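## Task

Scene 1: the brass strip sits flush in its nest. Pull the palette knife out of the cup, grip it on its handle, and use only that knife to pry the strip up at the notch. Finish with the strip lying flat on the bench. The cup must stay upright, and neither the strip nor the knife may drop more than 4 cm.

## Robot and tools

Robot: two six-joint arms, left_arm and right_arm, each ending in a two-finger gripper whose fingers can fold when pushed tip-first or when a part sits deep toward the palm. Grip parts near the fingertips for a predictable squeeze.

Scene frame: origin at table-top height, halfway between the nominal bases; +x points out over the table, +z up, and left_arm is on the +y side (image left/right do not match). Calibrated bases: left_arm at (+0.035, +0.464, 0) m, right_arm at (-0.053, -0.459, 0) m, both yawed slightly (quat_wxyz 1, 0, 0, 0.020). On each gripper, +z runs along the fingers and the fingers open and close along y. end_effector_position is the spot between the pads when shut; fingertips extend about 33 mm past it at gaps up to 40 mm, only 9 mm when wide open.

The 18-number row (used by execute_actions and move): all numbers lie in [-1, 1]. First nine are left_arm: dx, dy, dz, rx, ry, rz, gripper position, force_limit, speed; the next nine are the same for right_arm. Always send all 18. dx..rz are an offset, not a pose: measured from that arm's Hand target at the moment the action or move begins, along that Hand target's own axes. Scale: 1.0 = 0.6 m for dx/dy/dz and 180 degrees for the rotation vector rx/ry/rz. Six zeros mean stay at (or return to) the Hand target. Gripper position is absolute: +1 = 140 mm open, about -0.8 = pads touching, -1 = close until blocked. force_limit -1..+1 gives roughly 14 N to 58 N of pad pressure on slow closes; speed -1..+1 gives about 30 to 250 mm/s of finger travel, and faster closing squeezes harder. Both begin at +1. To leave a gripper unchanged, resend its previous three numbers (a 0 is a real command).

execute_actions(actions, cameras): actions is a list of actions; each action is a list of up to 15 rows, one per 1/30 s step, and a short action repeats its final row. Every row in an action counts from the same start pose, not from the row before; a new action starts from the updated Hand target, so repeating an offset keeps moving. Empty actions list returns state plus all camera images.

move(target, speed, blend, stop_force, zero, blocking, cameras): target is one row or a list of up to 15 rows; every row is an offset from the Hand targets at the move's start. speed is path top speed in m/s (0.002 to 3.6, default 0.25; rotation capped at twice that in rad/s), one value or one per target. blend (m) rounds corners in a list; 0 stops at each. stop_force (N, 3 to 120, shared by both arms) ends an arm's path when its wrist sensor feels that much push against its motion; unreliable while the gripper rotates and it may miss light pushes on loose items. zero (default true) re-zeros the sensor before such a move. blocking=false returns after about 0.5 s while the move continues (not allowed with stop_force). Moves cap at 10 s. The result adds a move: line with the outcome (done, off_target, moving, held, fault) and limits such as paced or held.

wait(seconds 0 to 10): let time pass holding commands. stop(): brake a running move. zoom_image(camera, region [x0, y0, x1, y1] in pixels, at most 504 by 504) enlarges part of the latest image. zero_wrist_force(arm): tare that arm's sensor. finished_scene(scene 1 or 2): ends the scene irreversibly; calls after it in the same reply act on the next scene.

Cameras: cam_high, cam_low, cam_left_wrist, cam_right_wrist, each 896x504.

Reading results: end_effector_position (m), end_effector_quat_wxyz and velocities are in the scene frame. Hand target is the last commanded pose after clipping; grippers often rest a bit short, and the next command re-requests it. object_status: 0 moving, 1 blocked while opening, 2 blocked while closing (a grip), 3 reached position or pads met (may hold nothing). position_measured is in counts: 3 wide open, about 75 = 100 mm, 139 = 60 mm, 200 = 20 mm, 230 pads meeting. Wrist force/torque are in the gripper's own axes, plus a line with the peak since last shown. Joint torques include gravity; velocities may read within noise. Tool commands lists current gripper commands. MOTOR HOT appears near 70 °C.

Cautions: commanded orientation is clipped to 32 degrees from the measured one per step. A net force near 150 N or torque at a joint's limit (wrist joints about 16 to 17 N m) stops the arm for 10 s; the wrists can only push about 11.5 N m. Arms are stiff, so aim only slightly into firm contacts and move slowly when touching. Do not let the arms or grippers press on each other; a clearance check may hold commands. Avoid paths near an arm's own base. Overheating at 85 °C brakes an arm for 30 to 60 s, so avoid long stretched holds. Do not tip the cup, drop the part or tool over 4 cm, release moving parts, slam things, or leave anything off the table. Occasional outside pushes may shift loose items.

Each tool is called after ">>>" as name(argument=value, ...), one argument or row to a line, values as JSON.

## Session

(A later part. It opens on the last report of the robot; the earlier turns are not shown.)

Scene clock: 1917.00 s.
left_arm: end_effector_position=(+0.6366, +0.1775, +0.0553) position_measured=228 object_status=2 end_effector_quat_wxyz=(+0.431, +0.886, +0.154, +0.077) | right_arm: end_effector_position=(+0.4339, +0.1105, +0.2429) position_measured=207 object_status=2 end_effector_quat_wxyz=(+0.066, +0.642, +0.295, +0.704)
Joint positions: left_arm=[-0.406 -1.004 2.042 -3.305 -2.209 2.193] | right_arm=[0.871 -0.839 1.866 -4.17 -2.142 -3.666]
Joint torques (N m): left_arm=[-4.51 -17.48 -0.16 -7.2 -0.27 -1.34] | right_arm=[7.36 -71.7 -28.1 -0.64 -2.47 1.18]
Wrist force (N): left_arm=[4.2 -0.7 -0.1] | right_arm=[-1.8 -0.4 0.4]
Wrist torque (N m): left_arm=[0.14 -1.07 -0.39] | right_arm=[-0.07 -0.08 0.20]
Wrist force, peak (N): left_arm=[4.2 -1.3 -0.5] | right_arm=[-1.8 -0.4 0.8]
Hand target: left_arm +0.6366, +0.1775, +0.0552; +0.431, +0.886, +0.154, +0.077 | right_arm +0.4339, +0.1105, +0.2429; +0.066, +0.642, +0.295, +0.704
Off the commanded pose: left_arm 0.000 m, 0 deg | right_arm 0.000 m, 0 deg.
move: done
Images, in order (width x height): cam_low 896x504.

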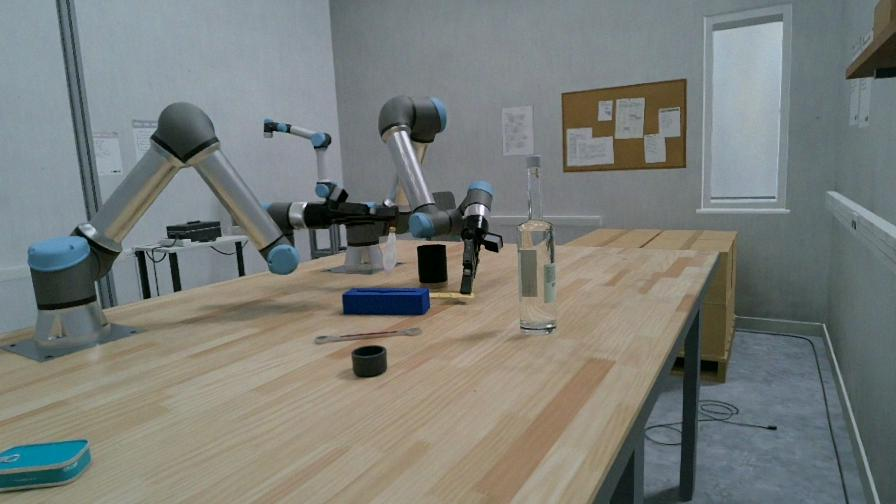

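>>> execute_actions(
  actions=[],
)

>>> zoom_image(
  camera="cam_high",
  region=[330, 20, 530, 220],
)

Scene clock: 1921.17 s.
left_arm: end_effector_position=(+0.6366, +0.1775, +0.0552) position_measured=228 object_status=2 end_effector_quat_wxyz=(+0.431, +0.886, +0.154, +0.077) | right_arm: end_effector_position=(+0.4339, +0.1105, +0.2429) position_measured=207 object_status=2 end_effector_quat_wxyz=(+0.066, +0.642, +0.295, +0.704)
Joint positions: left_arm=[-0.406 -1.003 2.042 -3.306 -2.209 2.193] | right_arm=[0.871 -0.839 1.866 -4.17 -2.142 -3.666]
Joint velocities: within noise
Joint torques (N m): left_arm=[-4.22 -18.63 -0.19 -7.49 -3.23 -1.37] | right_arm=[8.45 -70.76 -27.56 -0.65 -2.58 1.15]
Wrist force (N): left_arm=[3.8 -1.0 -0.1] | right_arm=[-1.7 -0.2 0.3]
Wrist torque (N m): left_arm=[0.07 -1.01 -0.39] | right_arm=[-0.03 -0.09 0.20]
Wrist force, peak (N): left_arm=[4.6 -1.1 0.0] | right_arm=[-2.0 -0.4 0.1]
Hand target: left_arm +0.6366, +0.1775, +0.0552; +0.431, +0.886, +0.154, +0.077 | right_arm +0.4339, +0.1105, +0.2429; +0.066, +0.642, +0.295, +0.704
Tool commands: left_gripper/position=-1.0 left_gripper/force_limit=+0.0 left_gripper/speed=-1.0 right_gripper/position=-1.0 right_gripper/force_limit=+1.0 right_gripper/speed=-1.0
Off the commanded pose: left_arm 0.000 m, 0 deg | right_arm 0.000 m, 0 deg.

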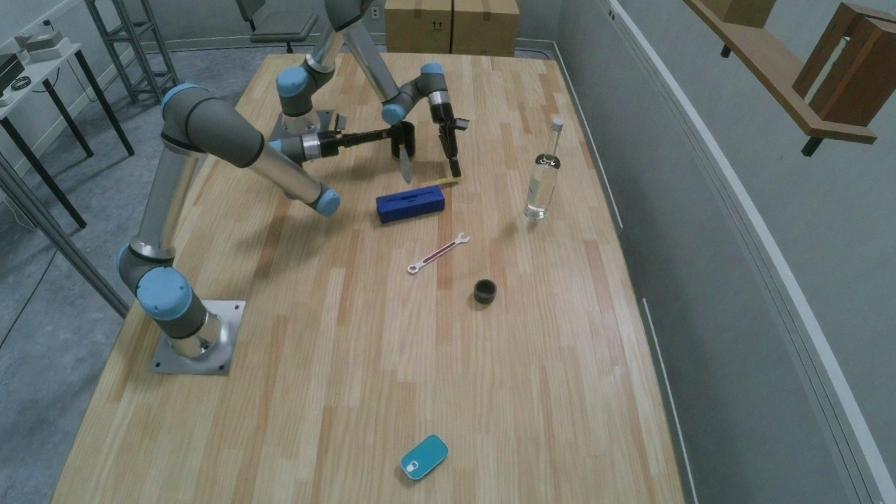

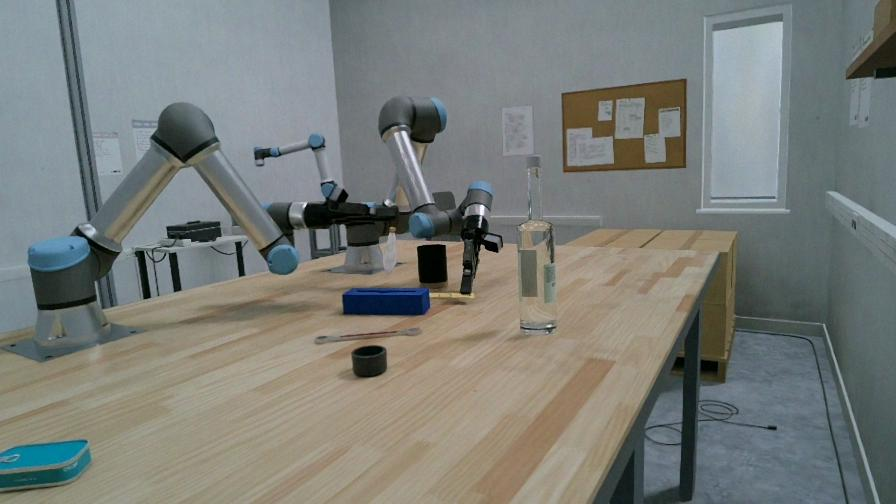

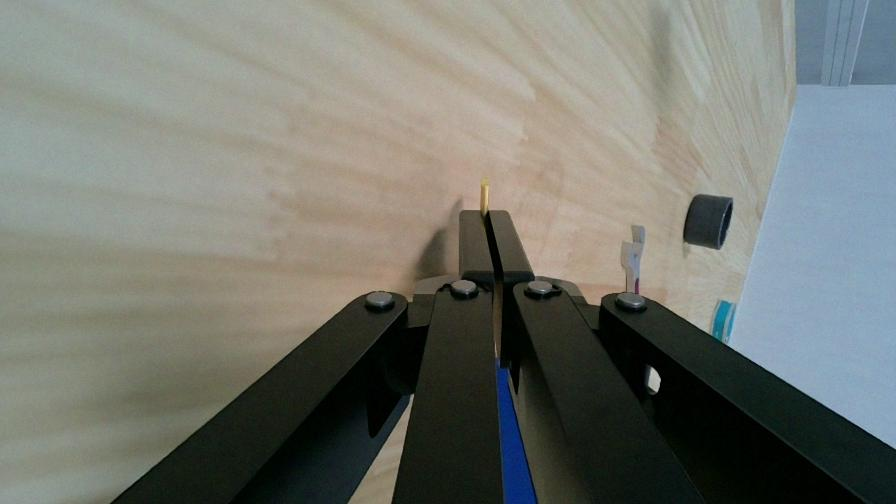

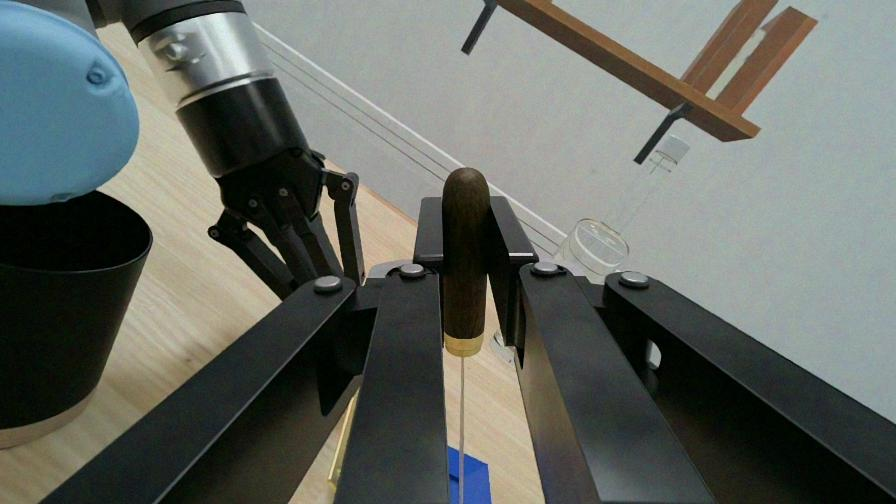

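Scaled by 2.520 from the camera's 896x504 image, which has a finer 1280x720 frame.

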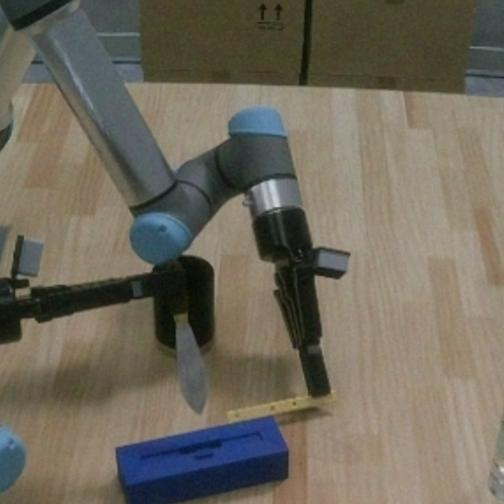

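>>> move(
  target=[0,0.0131,-0.0103,0.0556,0,0,-1,0,-1, 0,0,0,0,0,0,-1,1,-1],
  speed=0.08,
  cameras=["cam_low", "cam_right_wrist"],
)

>>> zoom_image(
  camera="cam_low",
  region=[380, 200, 500, 320],
)

Scene clock: 1987.30 s.
left_arm: end_effector_position=(+0.6366, +0.1775, +0.0652) position_measured=228 object_status=2 end_effector_quat_wxyz=(+0.353, +0.920, +0.160, +0.063) | right_arm: end_effector_position=(+0.4339, +0.1105, +0.2429) position_measured=207 object_status=2 end_effector_quat_wxyz=(+0.066, +0.642, +0.295, +0.704)
Joint positions: left_arm=[-0.459 -1.119 1.994 -3.005 -2.073 2.231] | right_arm=[0.871 -0.839 1.866 -4.17 -2.142 -3.666]
Joint torques (N m): left_arm=[-8.19 -52.52 -34.31 -0.44 0.73 2.29] | right_arm=[7.94 -71.14 -28 -0.66 -2.35 1.24]
Wrist force (N): left_arm=[4.4 -1.1 -0.6] | right_arm=[-1.4 -0.4 0.2]
Wrist torque (N m): left_arm=[0.04 -1.12 -0.36] | right_arm=[-0.06 -0.16 0.19]
Wrist force, peak (N): left_arm=[4.7 -1.5 -0.8] | right_arm=[-1.8 -0.3 0.7]
Hand target: left_arm +0.6366, +0.1775, +0.0652; +0.352, +0.920, +0.160, +0.063 | right_arm +0.4339, +0.1105, +0.2429; +0.066, +0.642, +0.295, +0.704
Off the commanded pose: left_arm 0.000 m, 0 deg | right_arm 0.000 m, 0 deg.
move: done
Images, in order (width x height): cam_low 896x504, cam_right_wrist 896x504.

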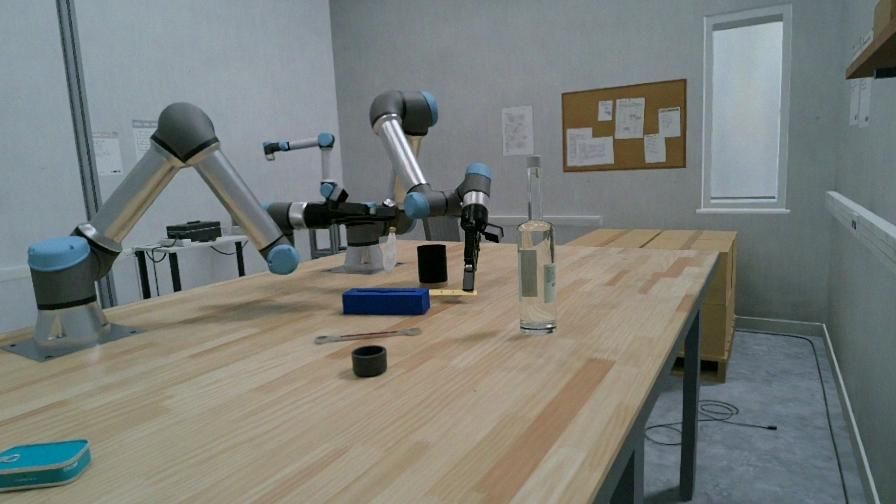

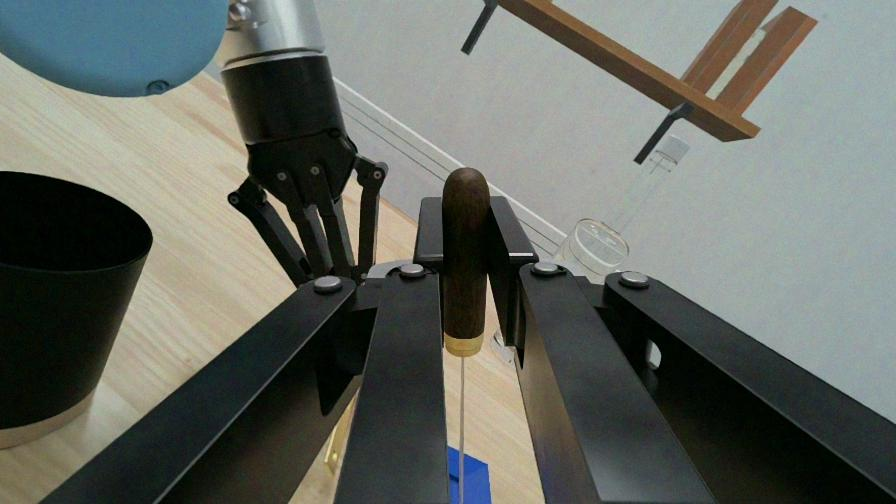

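Scaled by 4.200 from the camera's 896x504 image, which has a finer 1280x720 frame.

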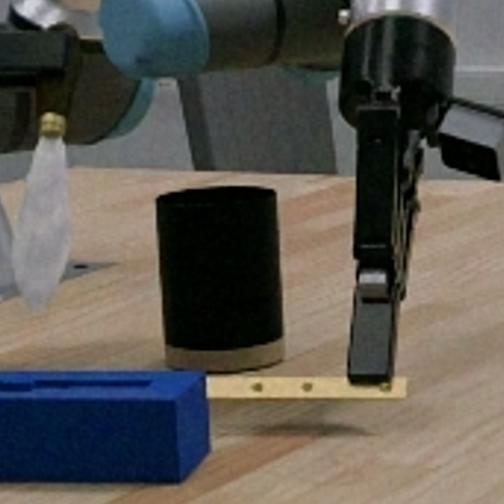

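>>> move(
  target=[-0.0002,-0.0334,0.0372,0,0,0,-1,0,-1, 0,0,0,0,0,0,-1,1,-1],
  speed=0.012,
  stop_force=3,
  cameras=["cam_low", "cam_left_wrist"],
)

>>> zoom_image(
  camera="cam_low",
  region=[400, 230, 500, 330],
)

Scene clock: 1998.73 s.
left_arm: end_effector_position=(+0.6365, +0.1775, +0.0452) position_measured=228 object_status=2 end_effector_quat_wxyz=(+0.352, +0.920, +0.160, +0.063) | right_arm: end_effector_position=(+0.4339, +0.1105, +0.2429) position_measured=207 object_status=2 end_effector_quat_wxyz=(+0.066, +0.642, +0.295, +0.704)
Joint positions: left_arm=[-0.459 -1.078 2.003 -3.054 -2.073 2.231] | right_arm=[0.871 -0.839 1.866 -4.17 -2.142 -3.666]
Joint torques (N m): left_arm=[-7.11 -52.25 -26.83 -0.04 0.76 0.47] | right_arm=[7.15 -71.67 -28.47 -0.62 -2.5 1.12]
Wrist force (N): left_arm=[4.1 0.0 -1.6] | right_arm=[-1.5 -0.6 0.2]
Wrist torque (N m): left_arm=[-0.11 -1.01 -0.33] | right_arm=[-0.12 -0.14 0.20]
Wrist force, peak (N): left_arm=[3.6 1.9 -6.6] | right_arm=[-1.8 -0.5 0.5]
Hand target: left_arm +0.6365, +0.1775, +0.0452; +0.352, +0.920, +0.160, +0.063 (not the last commanded pose) | right_arm +0.4339, +0.1105, +0.2429; +0.066, +0.642, +0.295, +0.704
Off the commanded pose: left_arm 0.010 m, 0 deg | right_arm 0.000 m, 0 deg.
move: contact (left_arm)
Images, in order (width x height): cam_low 896x504, cam_left_wrist 896x504.

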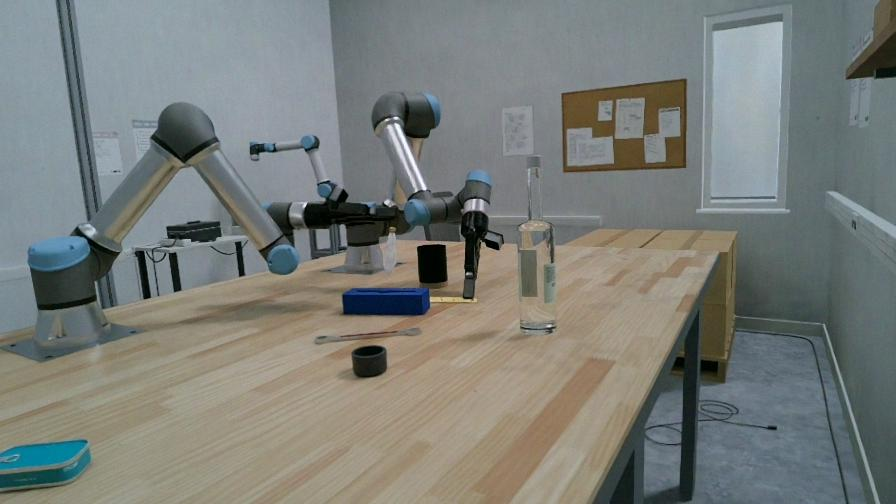

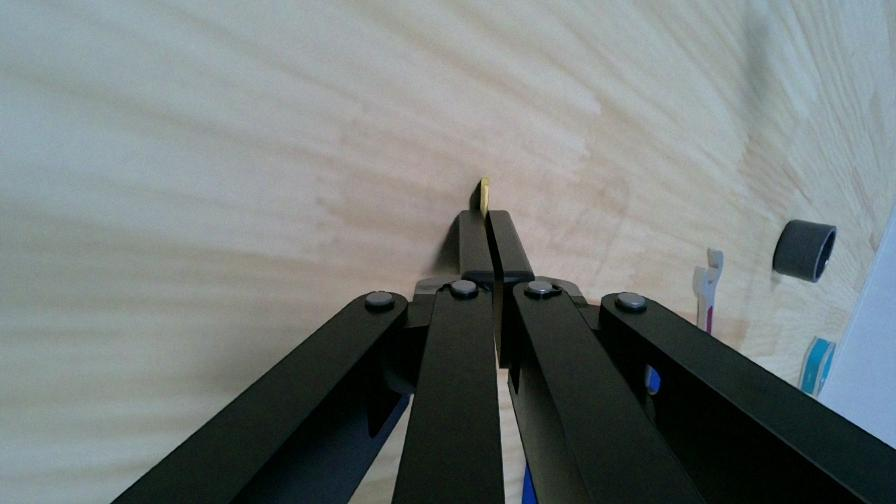

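Scaled by 5.040 from the camera's 896x504 image, which has a finer 1280x720 frame.

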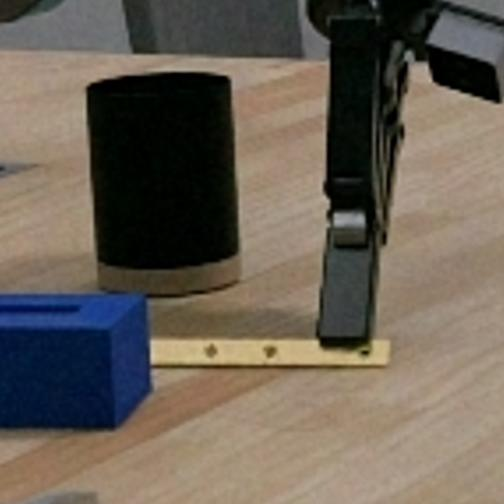

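>>> move(
  target=[0,0,0,0,0,0,-0.70,0,-1, 0,0,0,0,0,0,-1,1,-1],
  speed=0.02,
  cameras=["cam_low", "cam_left_wrist"],
)

>>> zoom_image(
  camera="cam_low",
  region=[400, 230, 500, 330],
)

>>> zoom_image(
  camera="cam_left_wrist",
  region=[420, 150, 580, 310],
)

Scene clock: 2012.20 s.
left_arm: end_effector_position=(+0.6365, +0.1775, +0.0451) position_measured=217 object_status=0 end_effector_quat_wxyz=(+0.352, +0.920, +0.160, +0.063) | right_arm: end_effector_position=(+0.4339, +0.1105, +0.2429) position_measured=207 object_status=2 end_effector_quat_wxyz=(+0.066, +0.642, +0.295, +0.704)
Joint positions: left_arm=[-0.459 -1.078 2.003 -3.054 -2.073 2.231] | right_arm=[0.871 -0.839 1.866 -4.17 -2.142 -3.666]
Joint torques (N m): left_arm=[-6.55 -51.1 -25.76 -1.58 0.73 0.58] | right_arm=[7.91 -71.78 -28.35 -0.6 -2.21 1.07]
Wrist force (N): left_arm=[3.9 -1.2 -0.8] | right_arm=[-1.5 -0.6 0.2]
Wrist torque (N m): left_arm=[-0.04 -1.06 -0.37] | right_arm=[-0.12 -0.14 0.20]
Wrist force, peak (N): left_arm=[4.4 0.2 -2.0] | right_arm=[-1.9 -0.5 0.3]
Hand target: left_arm +0.6365, +0.1775, +0.0452; +0.352, +0.920, +0.160, +0.063 | right_arm +0.4339, +0.1105, +0.2429; +0.066, +0.642, +0.295, +0.704
Off the commanded pose: left_arm 0.000 m, 0 deg | right_arm 0.000 m, 0 deg.
move: done
Images, in order (width x height): cam_low 896x504, cam_left_wrist 896x504.

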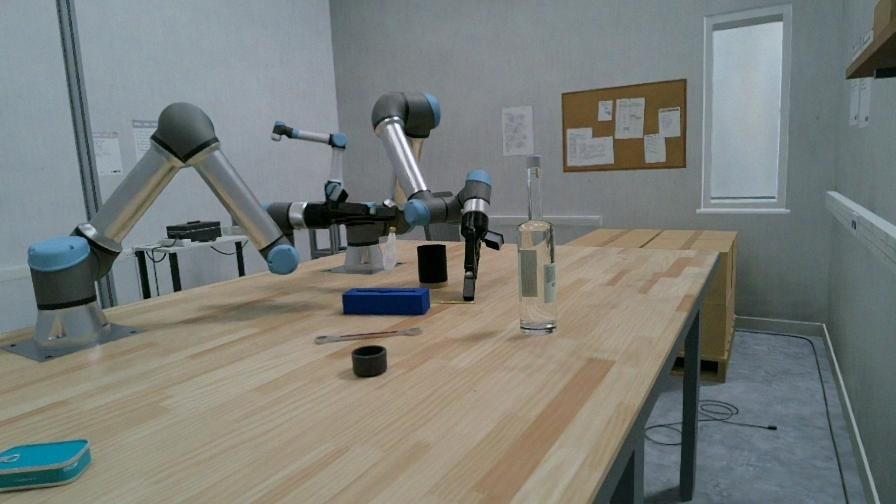

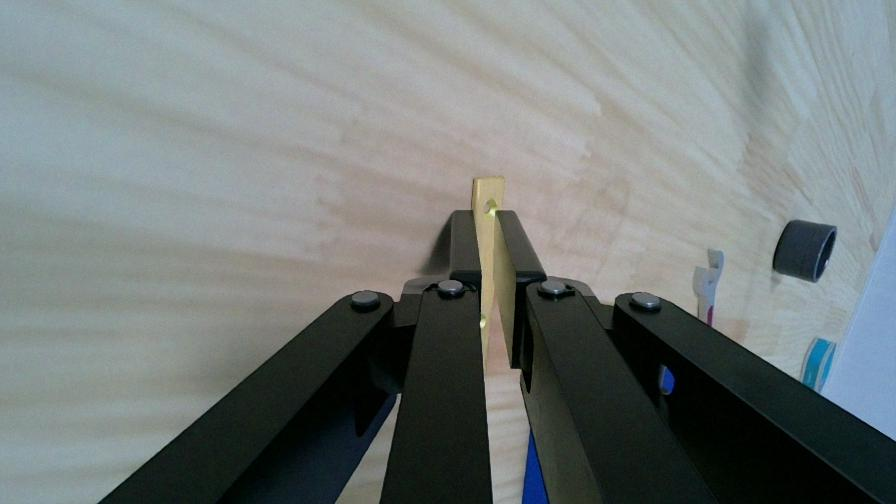

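Scaled by 5.040 from the camera's 896x504 image, which has a finer 1280x720 frame.

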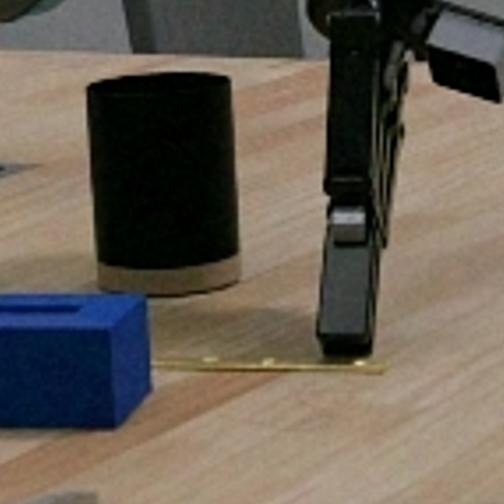

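Scaled by 3.150 from the camera's 896x504 image, which has a finer 1280x720 frame.

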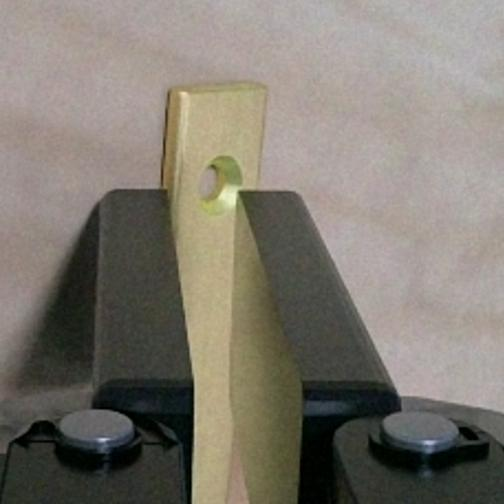

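>>> move(
  target=[
    [0,0,-0.03,0,0,0,-0.70,0,-1, 0,0,0,0,0,0,-1,1,-1],
    [0,0,-0.13,0,0,0,-0.70,0,-1, 0,0,0,0,0,0,-1,1,-1],
  ],
  speed=[0.03, 0.1],
  blend=[0.005, 0],
  cameras=["all"],
)

>>> zoom_image(
  camera="cam_low",
  region=[400, 230, 500, 330],
)

>>> zoom_image(
  camera="cam_left_wrist",
  region=[380, 150, 580, 350],
)

Scene clock: 2020.50 s.
left_arm: end_effector_position=(+0.6188, +0.2264, +0.1030) position_measured=217 object_status=3 end_effector_quat_wxyz=(+0.352, +0.920, +0.160, +0.063) | right_arm: end_effector_position=(+0.4339, +0.1105, +0.2429) position_measured=207 object_status=2 end_effector_quat_wxyz=(+0.066, +0.642, +0.295, +0.704)
Joint positions: left_arm=[-0.383 -1.245 2.041 -2.888 -2.112 2.307] | right_arm=[0.871 -0.839 1.866 -4.17 -2.142 -3.666]
Joint torques (N m): left_arm=[4.38 -48.69 -3.9 -0.32 -3.82 1.92] | right_arm=[7.17 -71.48 -28.76 -0.67 -2.13 1.27]
Wrist force (N): left_arm=[3.8 -0.7 -0.9] | right_arm=[-1.5 -0.5 0.4]
Wrist torque (N m): left_arm=[0.05 -0.99 -0.41] | right_arm=[-0.09 -0.15 0.20]
Wrist force, peak (N): left_arm=[4.4 -1.0 -0.7] | right_arm=[-1.9 -0.3 0.4]
Hand target: left_arm +0.6187, +0.2265, +0.1032; +0.352, +0.920, +0.160, +0.063 | right_arm +0.4339, +0.1105, +0.2429; +0.066, +0.642, +0.295, +0.704
Off the commanded pose: left_arm 0.000 m, 0 deg | right_arm 0.000 m, 0 deg.
move: done

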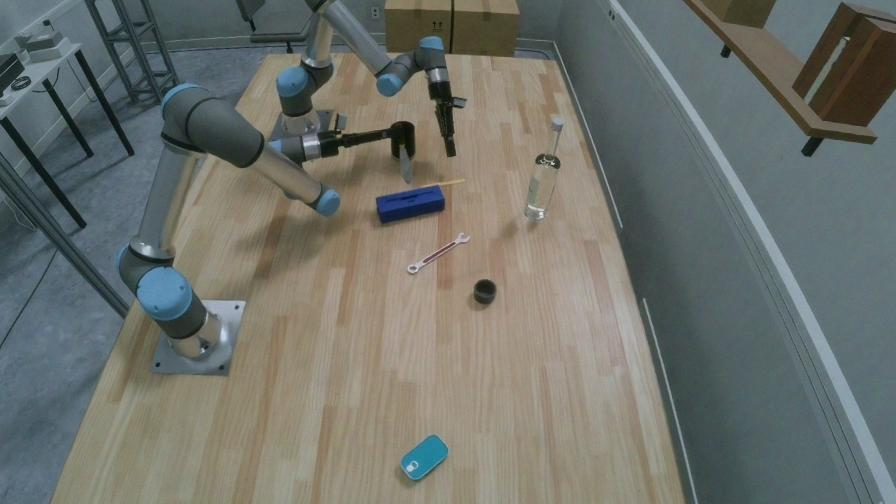

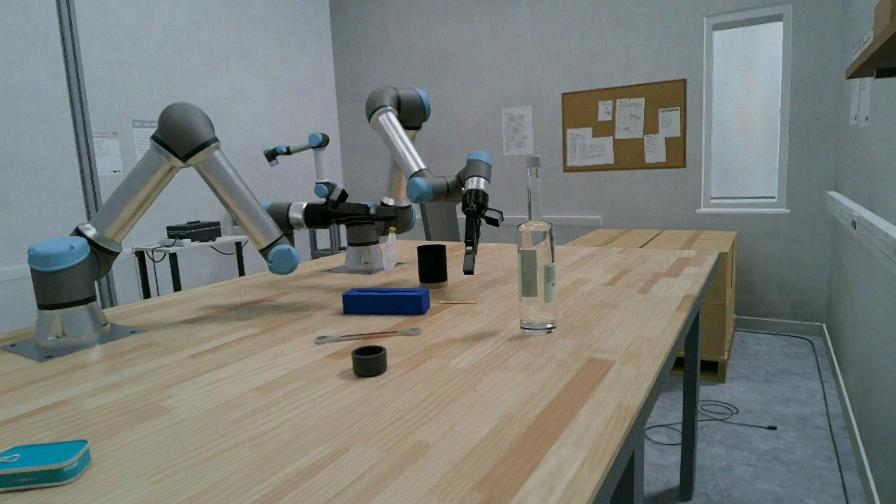

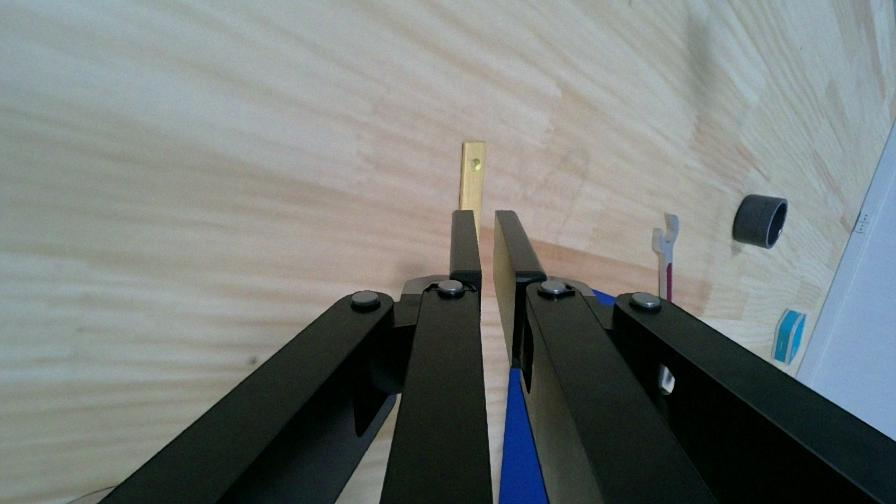

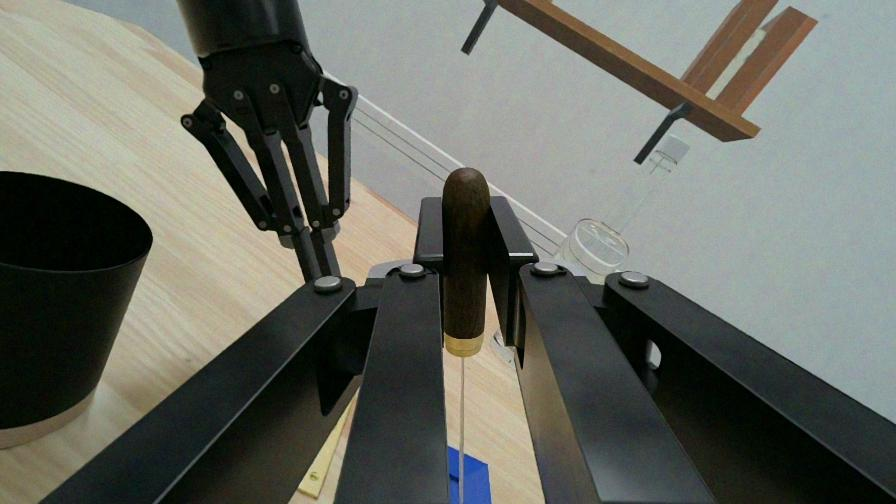

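Scaled by 5.040 from the camera's 896x504 image, which has a finer 1280x720 frame.

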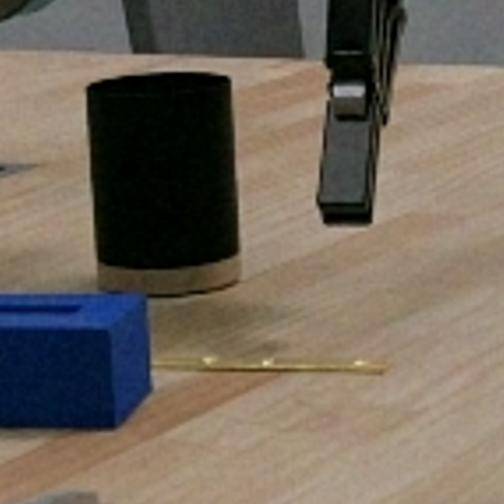

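Scaled by 2.520 from the camera's 896x504 image, which has a finer 1280x720 frame.

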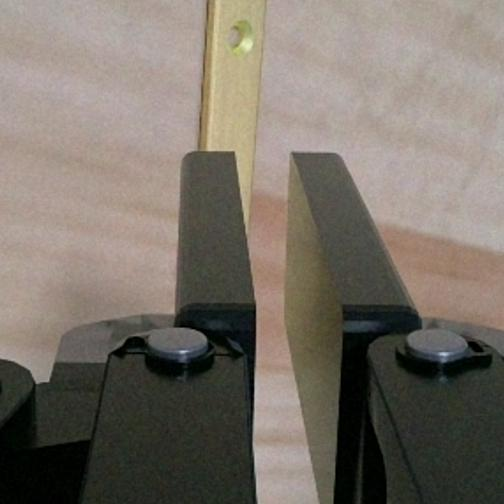

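>>> zoom_image(
  camera="cam_high",
  region=[360, 110, 500, 250],
)

>>> zoom_image(
  camera="cam_right_wrist",
  region=[250, 350, 530, 504],
)

Scaled by 3.600 from the camera's 896x504 image, which has a finer 1280x720 frame.

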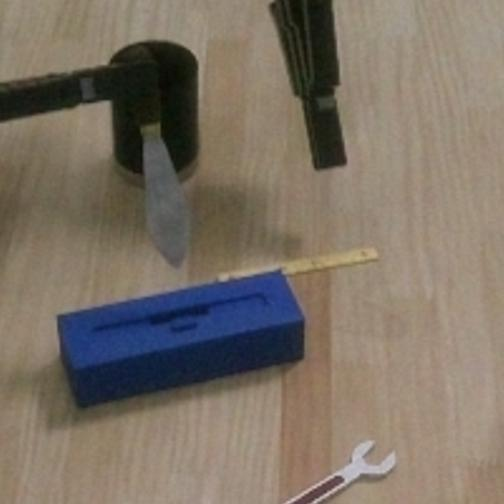

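Scaled by 1.800 from the camera's 896x504 image, which has a finer 1280x720 frame.

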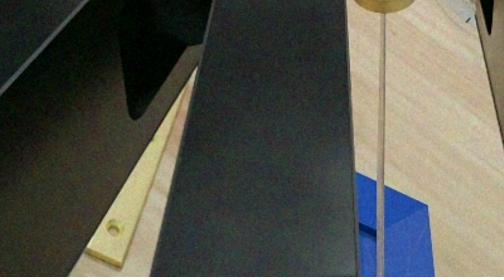

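>>> move(
  target=[
    [0,0,0,0,0,0,-0.70,0,-1, 0.0042,0.1258,-0.0975,0.1087,-0.0628,-0.0985,-1,1,-1],
    [0,0,0,0,0,0,-0.70,0,-1, -0.3463,0.2897,-0.3675,0.3261,-0.1883,-0.2955,-1,1,-1],
  ],
  speed=0.18,
  blend=[0.05, 0],
  cameras=["all"],
)

>>> zoom_image(
  camera="cam_low",
  region=[200, 180, 400, 380],
)

Scene clock: 2088.40 s.
left_arm: end_effector_position=(+0.6187, +0.2265, +0.1032) position_measured=217 object_status=3 end_effector_quat_wxyz=(+0.352, +0.920, +0.160, +0.063) | right_arm: end_effector_position=(+0.3105, -0.2025, +0.1497) position_measured=207 object_status=2 end_effector_quat_wxyz=(+0.125, +0.564, +0.797, +0.177)
Joint positions: left_arm=[-0.383 -1.245 2.041 -2.887 -2.112 2.307] | right_arm=[0.258 -1.939 2.387 -2.455 -1.553 -4.75]
Joint torques (N m): left_arm=[6.74 -49.64 -12.59 -0.27 -3.71 2.19] | right_arm=[-8.58 -20.07 -39.92 -1.42 -2.63 -1.73]
Wrist force (N): left_arm=[4.1 -0.6 -0.7] | right_arm=[-3.7 0.3 0.0]
Wrist torque (N m): left_arm=[0.08 -1.06 -0.42] | right_arm=[-0.08 0.80 0.55]
Wrist force, peak (N): left_arm=[4.4 -0.4 -0.6] | right_arm=[-4.3 1.2 0.4]
Hand target: left_arm +0.6187, +0.2265, +0.1032; +0.352, +0.920, +0.160, +0.063 | right_arm +0.3104, -0.2026, +0.1497; +0.125, +0.564, +0.797, +0.177
Off the commanded pose: left_arm 0.000 m, 0 deg | right_arm 0.000 m, 0 deg.
move: done

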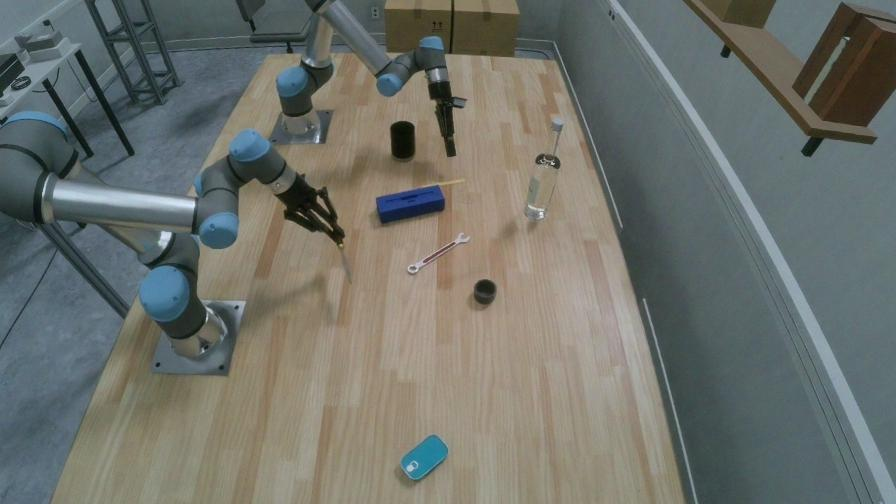

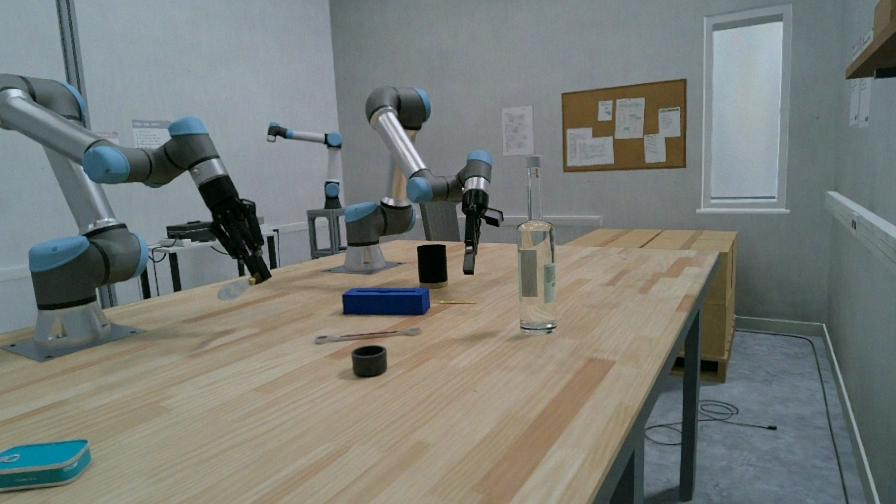

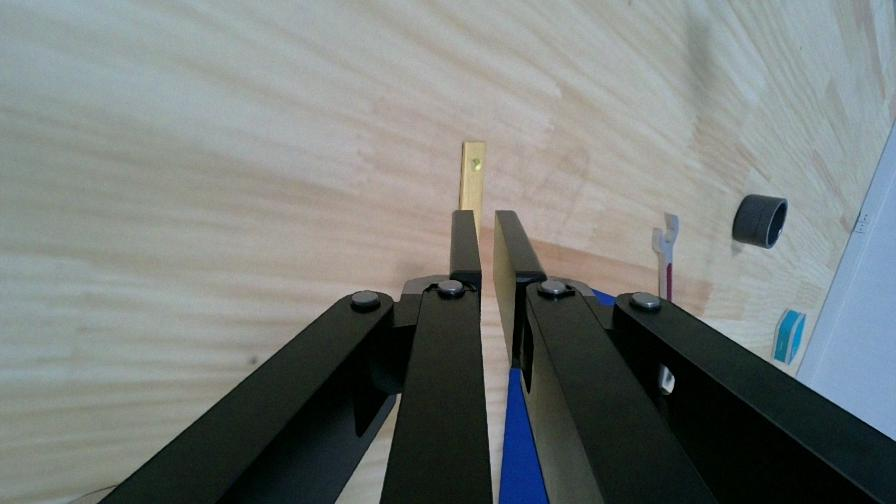

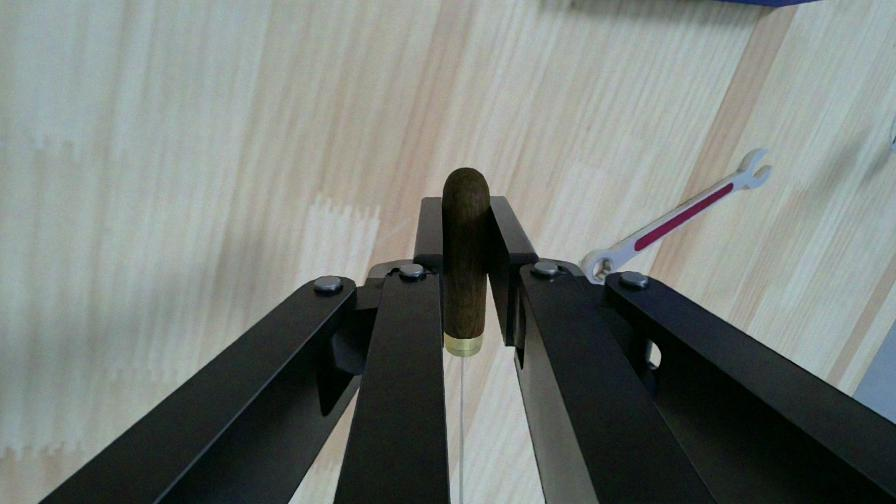

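Scaled by 2.520 from the camera's 896x504 image, which has a finer 1280x720 frame.

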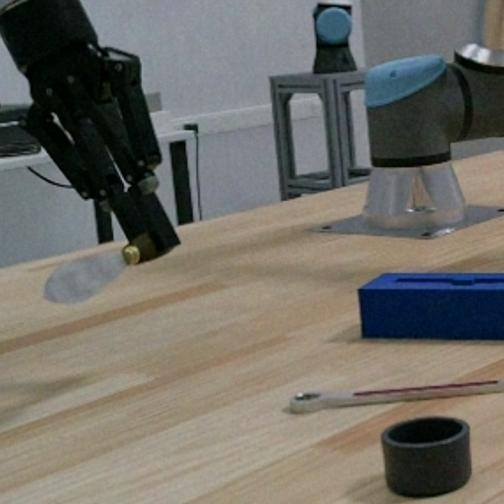

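>>> move(
  target=[0,0,0,0,0,0,-0.70,0,-1, 0,-0.06,0.1284,0,0,0,-1,1,-1],
  speed=0.1,
  cameras=[],
)

>>> move(
  target=[0,0,0,0,0,0,-0.70,0,-1, 0,-0.0282,0.0604,0,0,0,-1,1,-1],
  speed=0.012,
  stop_force=4,
  cameras=["cam_low", "cam_right_wrist"],
)

>>> zoom_image(
  camera="cam_low",
  region=[180, 220, 310, 350],
)

Scene clock: 2097.20 s.
left_arm: end_effector_position=(+0.6187, +0.2265, +0.1032) position_measured=217 object_status=3 end_effector_quat_wxyz=(+0.352, +0.920, +0.160, +0.063) | right_arm: end_effector_position=(+0.3104, -0.2027, +0.0647) position_measured=207 object_status=2 end_effector_quat_wxyz=(+0.125, +0.564, +0.797, +0.177)
Joint positions: left_arm=[-0.383 -1.245 2.041 -2.887 -2.112 2.307] | right_arm=[0.257 -1.756 2.536 -2.788 -1.553 -4.75]
Joint torques (N m): left_arm=[5.72 -47.46 -24.28 -0.43 -3.78 1.93] | right_arm=[6.55 1.15 -2.05 -6.49 -2.57 1.17]
Wrist force (N): left_arm=[3.8 -0.8 -0.9] | right_arm=[-3.6 0.3 0.3]
Wrist torque (N m): left_arm=[0.02 -1.00 -0.41] | right_arm=[-0.09 0.78 0.54]
Wrist force, peak (N): left_arm=[4.4 -0.2 -0.8] | right_arm=[-4.0 0.6 0.0]
Hand target: left_arm +0.6187, +0.2265, +0.1032; +0.352, +0.920, +0.160, +0.063 | right_arm +0.3105, -0.2026, +0.0647; +0.125, +0.564, +0.797, +0.177
Off the commanded pose: left_arm 0.000 m, 0 deg | right_arm 0.000 m, 0 deg.
move: done
No camera images: "cameras" was empty.

Scene clock: 2099.83 s.
left_arm: end_effector_position=(+0.6187, +0.2265, +0.1032) position_measured=217 object_status=3 end_effector_quat_wxyz=(+0.352, +0.920, +0.160, +0.063) | right_arm: end_effector_position=(+0.3105, -0.2026, +0.0485) position_measured=207 object_status=2 end_effector_quat_wxyz=(+0.125, +0.564, +0.797, +0.177)
Joint positions: left_arm=[-0.383 -1.245 2.041 -2.887 -2.112 2.307] | right_arm=[0.257 -1.706 2.559 -2.861 -1.553 -4.75]
Joint torques (N m): left_arm=[7.39 -48.21 -28.61 -0.39 -3.62 2.01] | right_arm=[-3.27 -25.63 -32.2 -1.02 -0.5 -0.44]
Wrist force (N): left_arm=[3.7 -0.4 -0.9] | right_arm=[-2.6 1.0 -2.4]
Wrist torque (N m): left_arm=[0.10 -0.97 -0.42] | right_arm=[-0.13 0.42 0.43]
Wrist force, peak (N): left_arm=[4.4 -0.2 -0.8] | right_arm=[-2.0 1.8 -3.6]
Hand target: left_arm +0.6187, +0.2265, +0.1032; +0.352, +0.920, +0.160, +0.063 | right_arm +0.3105, -0.2026, +0.0485; +0.125, +0.564, +0.797, +0.177 (not the last commanded pose)
Off the commanded pose: left_arm 0.000 m, 0 deg | right_arm 0.024 m, 0 deg.
move: contact (right_arm)
Images, in order (width x height): cam_low 896x504, cam_right_wrist 896x504.

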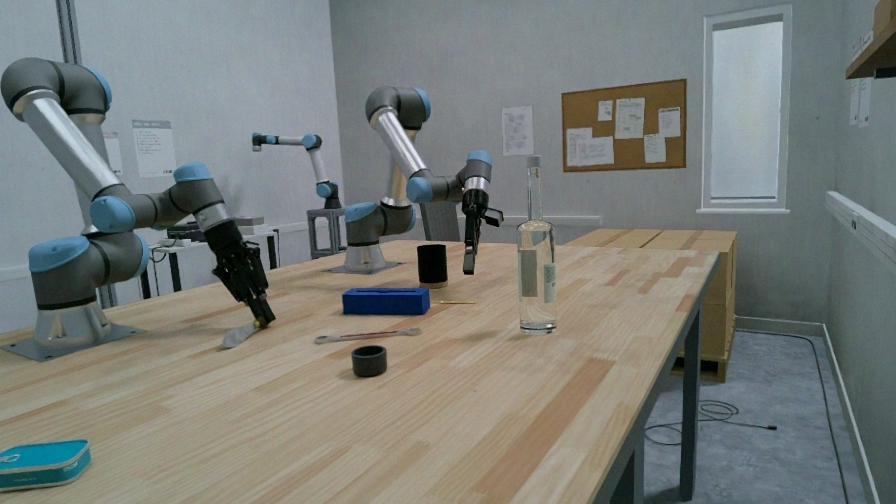

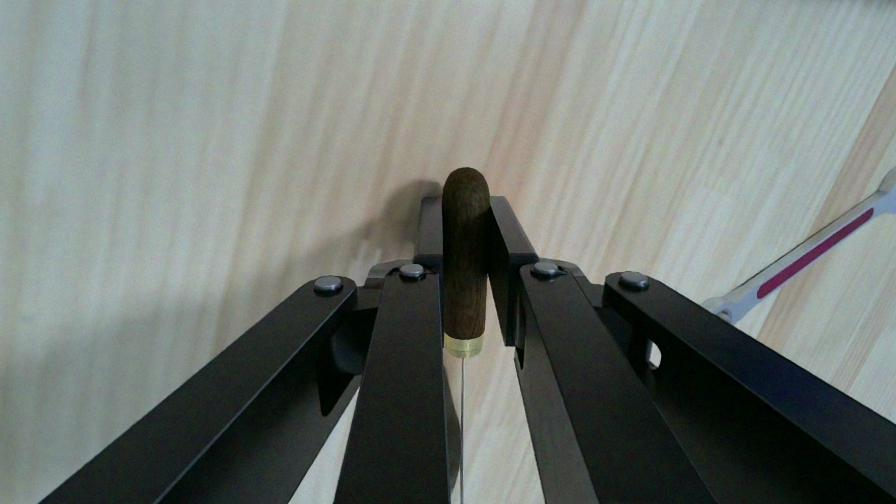

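Scaled by 3.877 from the camera's 896x504 image, which has a finer 1280x720 frame.

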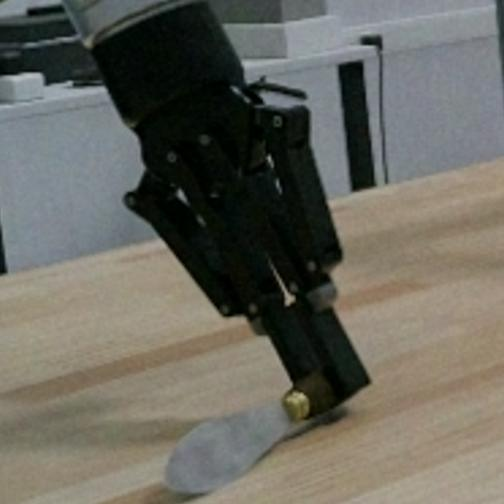

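>>> zoom_image(
  camera="cam_low",
  region=[215, 290, 285, 360],
)

Scaled by 7.200 from the camera's 896x504 image, which has a finer 1280x720 frame.

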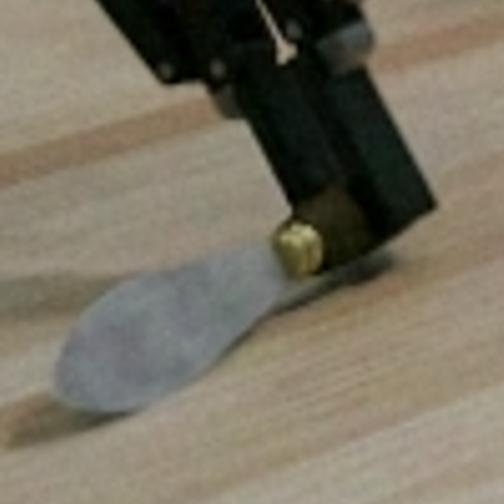

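>>> move(
  target=[0,0,0,0,0,0,-0.70,0,-1, 0,0,0,0,0,0,-0.45,1,-1],
  speed=0.02,
  cameras=["cam_low", "cam_right_wrist"],
)

>>> zoom_image(
  camera="cam_low",
  region=[215, 290, 285, 360],
)

Scene clock: 2113.80 s.
left_arm: end_effector_position=(+0.6187, +0.2265, +0.1032) position_measured=217 object_status=3 end_effector_quat_wxyz=(+0.352, +0.920, +0.160, +0.063) | right_arm: end_effector_position=(+0.3104, -0.2026, +0.0485) position_measured=186 object_status=0 end_effector_quat_wxyz=(+0.125, +0.564, +0.797, +0.177)
Joint positions: left_arm=[-0.383 -1.245 2.041 -2.887 -2.112 2.307] | right_arm=[0.257 -1.706 2.559 -2.861 -1.553 -4.75]
Joint torques (N m): left_arm=[5.64 -48.53 -28.19 -0.38 -3.94 1.85] | right_arm=[-3 -25.61 -31.83 -3.13 -0.62 1.09]
Wrist force (N): left_arm=[3.9 -0.5 -0.8] | right_arm=[-3.3 0.4 -0.1]
Wrist torque (N m): left_arm=[0.09 -1.02 -0.41] | right_arm=[-0.08 0.71 0.53]
Wrist force, peak (N): left_arm=[4.4 0.1 -1.1] | right_arm=[-2.8 1.0 -2.7]
Hand target: left_arm +0.6187, +0.2265, +0.1032; +0.352, +0.920, +0.160, +0.063 | right_arm +0.3105, -0.2026, +0.0485; +0.125, +0.564, +0.797, +0.177
Off the commanded pose: left_arm 0.000 m, 0 deg | right_arm 0.000 m, 0 deg.
move: done
Images, in order (width x height): cam_low 896x504, cam_right_wrist 896x504.

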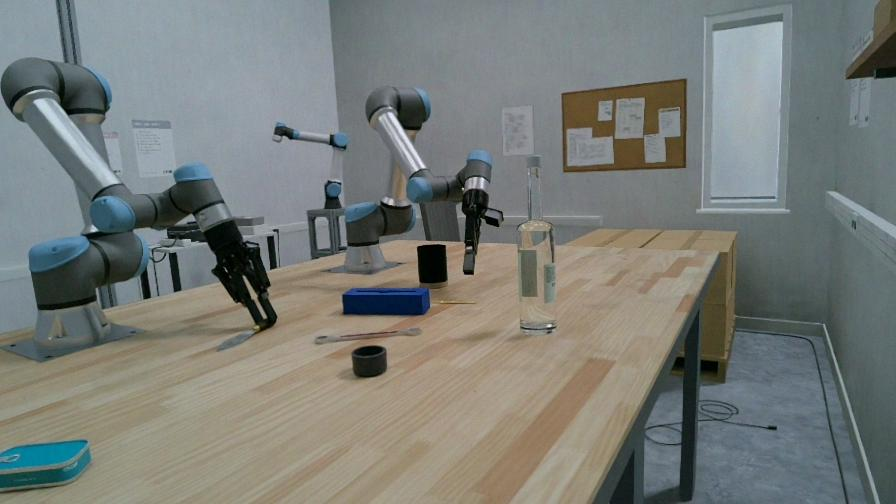

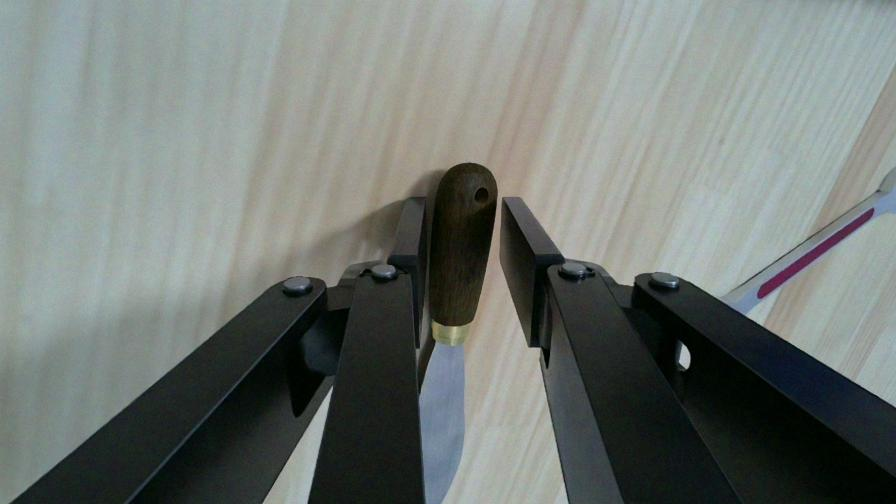

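Scaled by 7.200 from the camera's 896x504 image, which has a finer 1280x720 frame.

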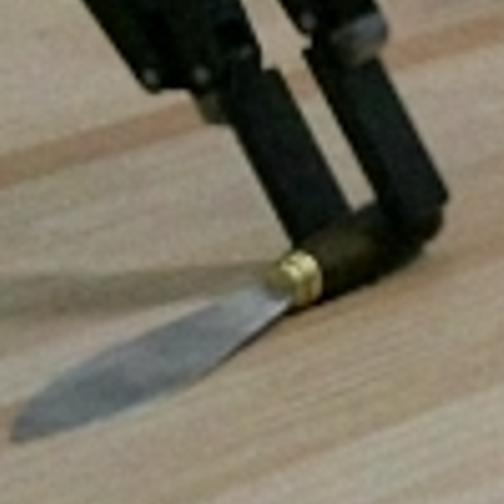

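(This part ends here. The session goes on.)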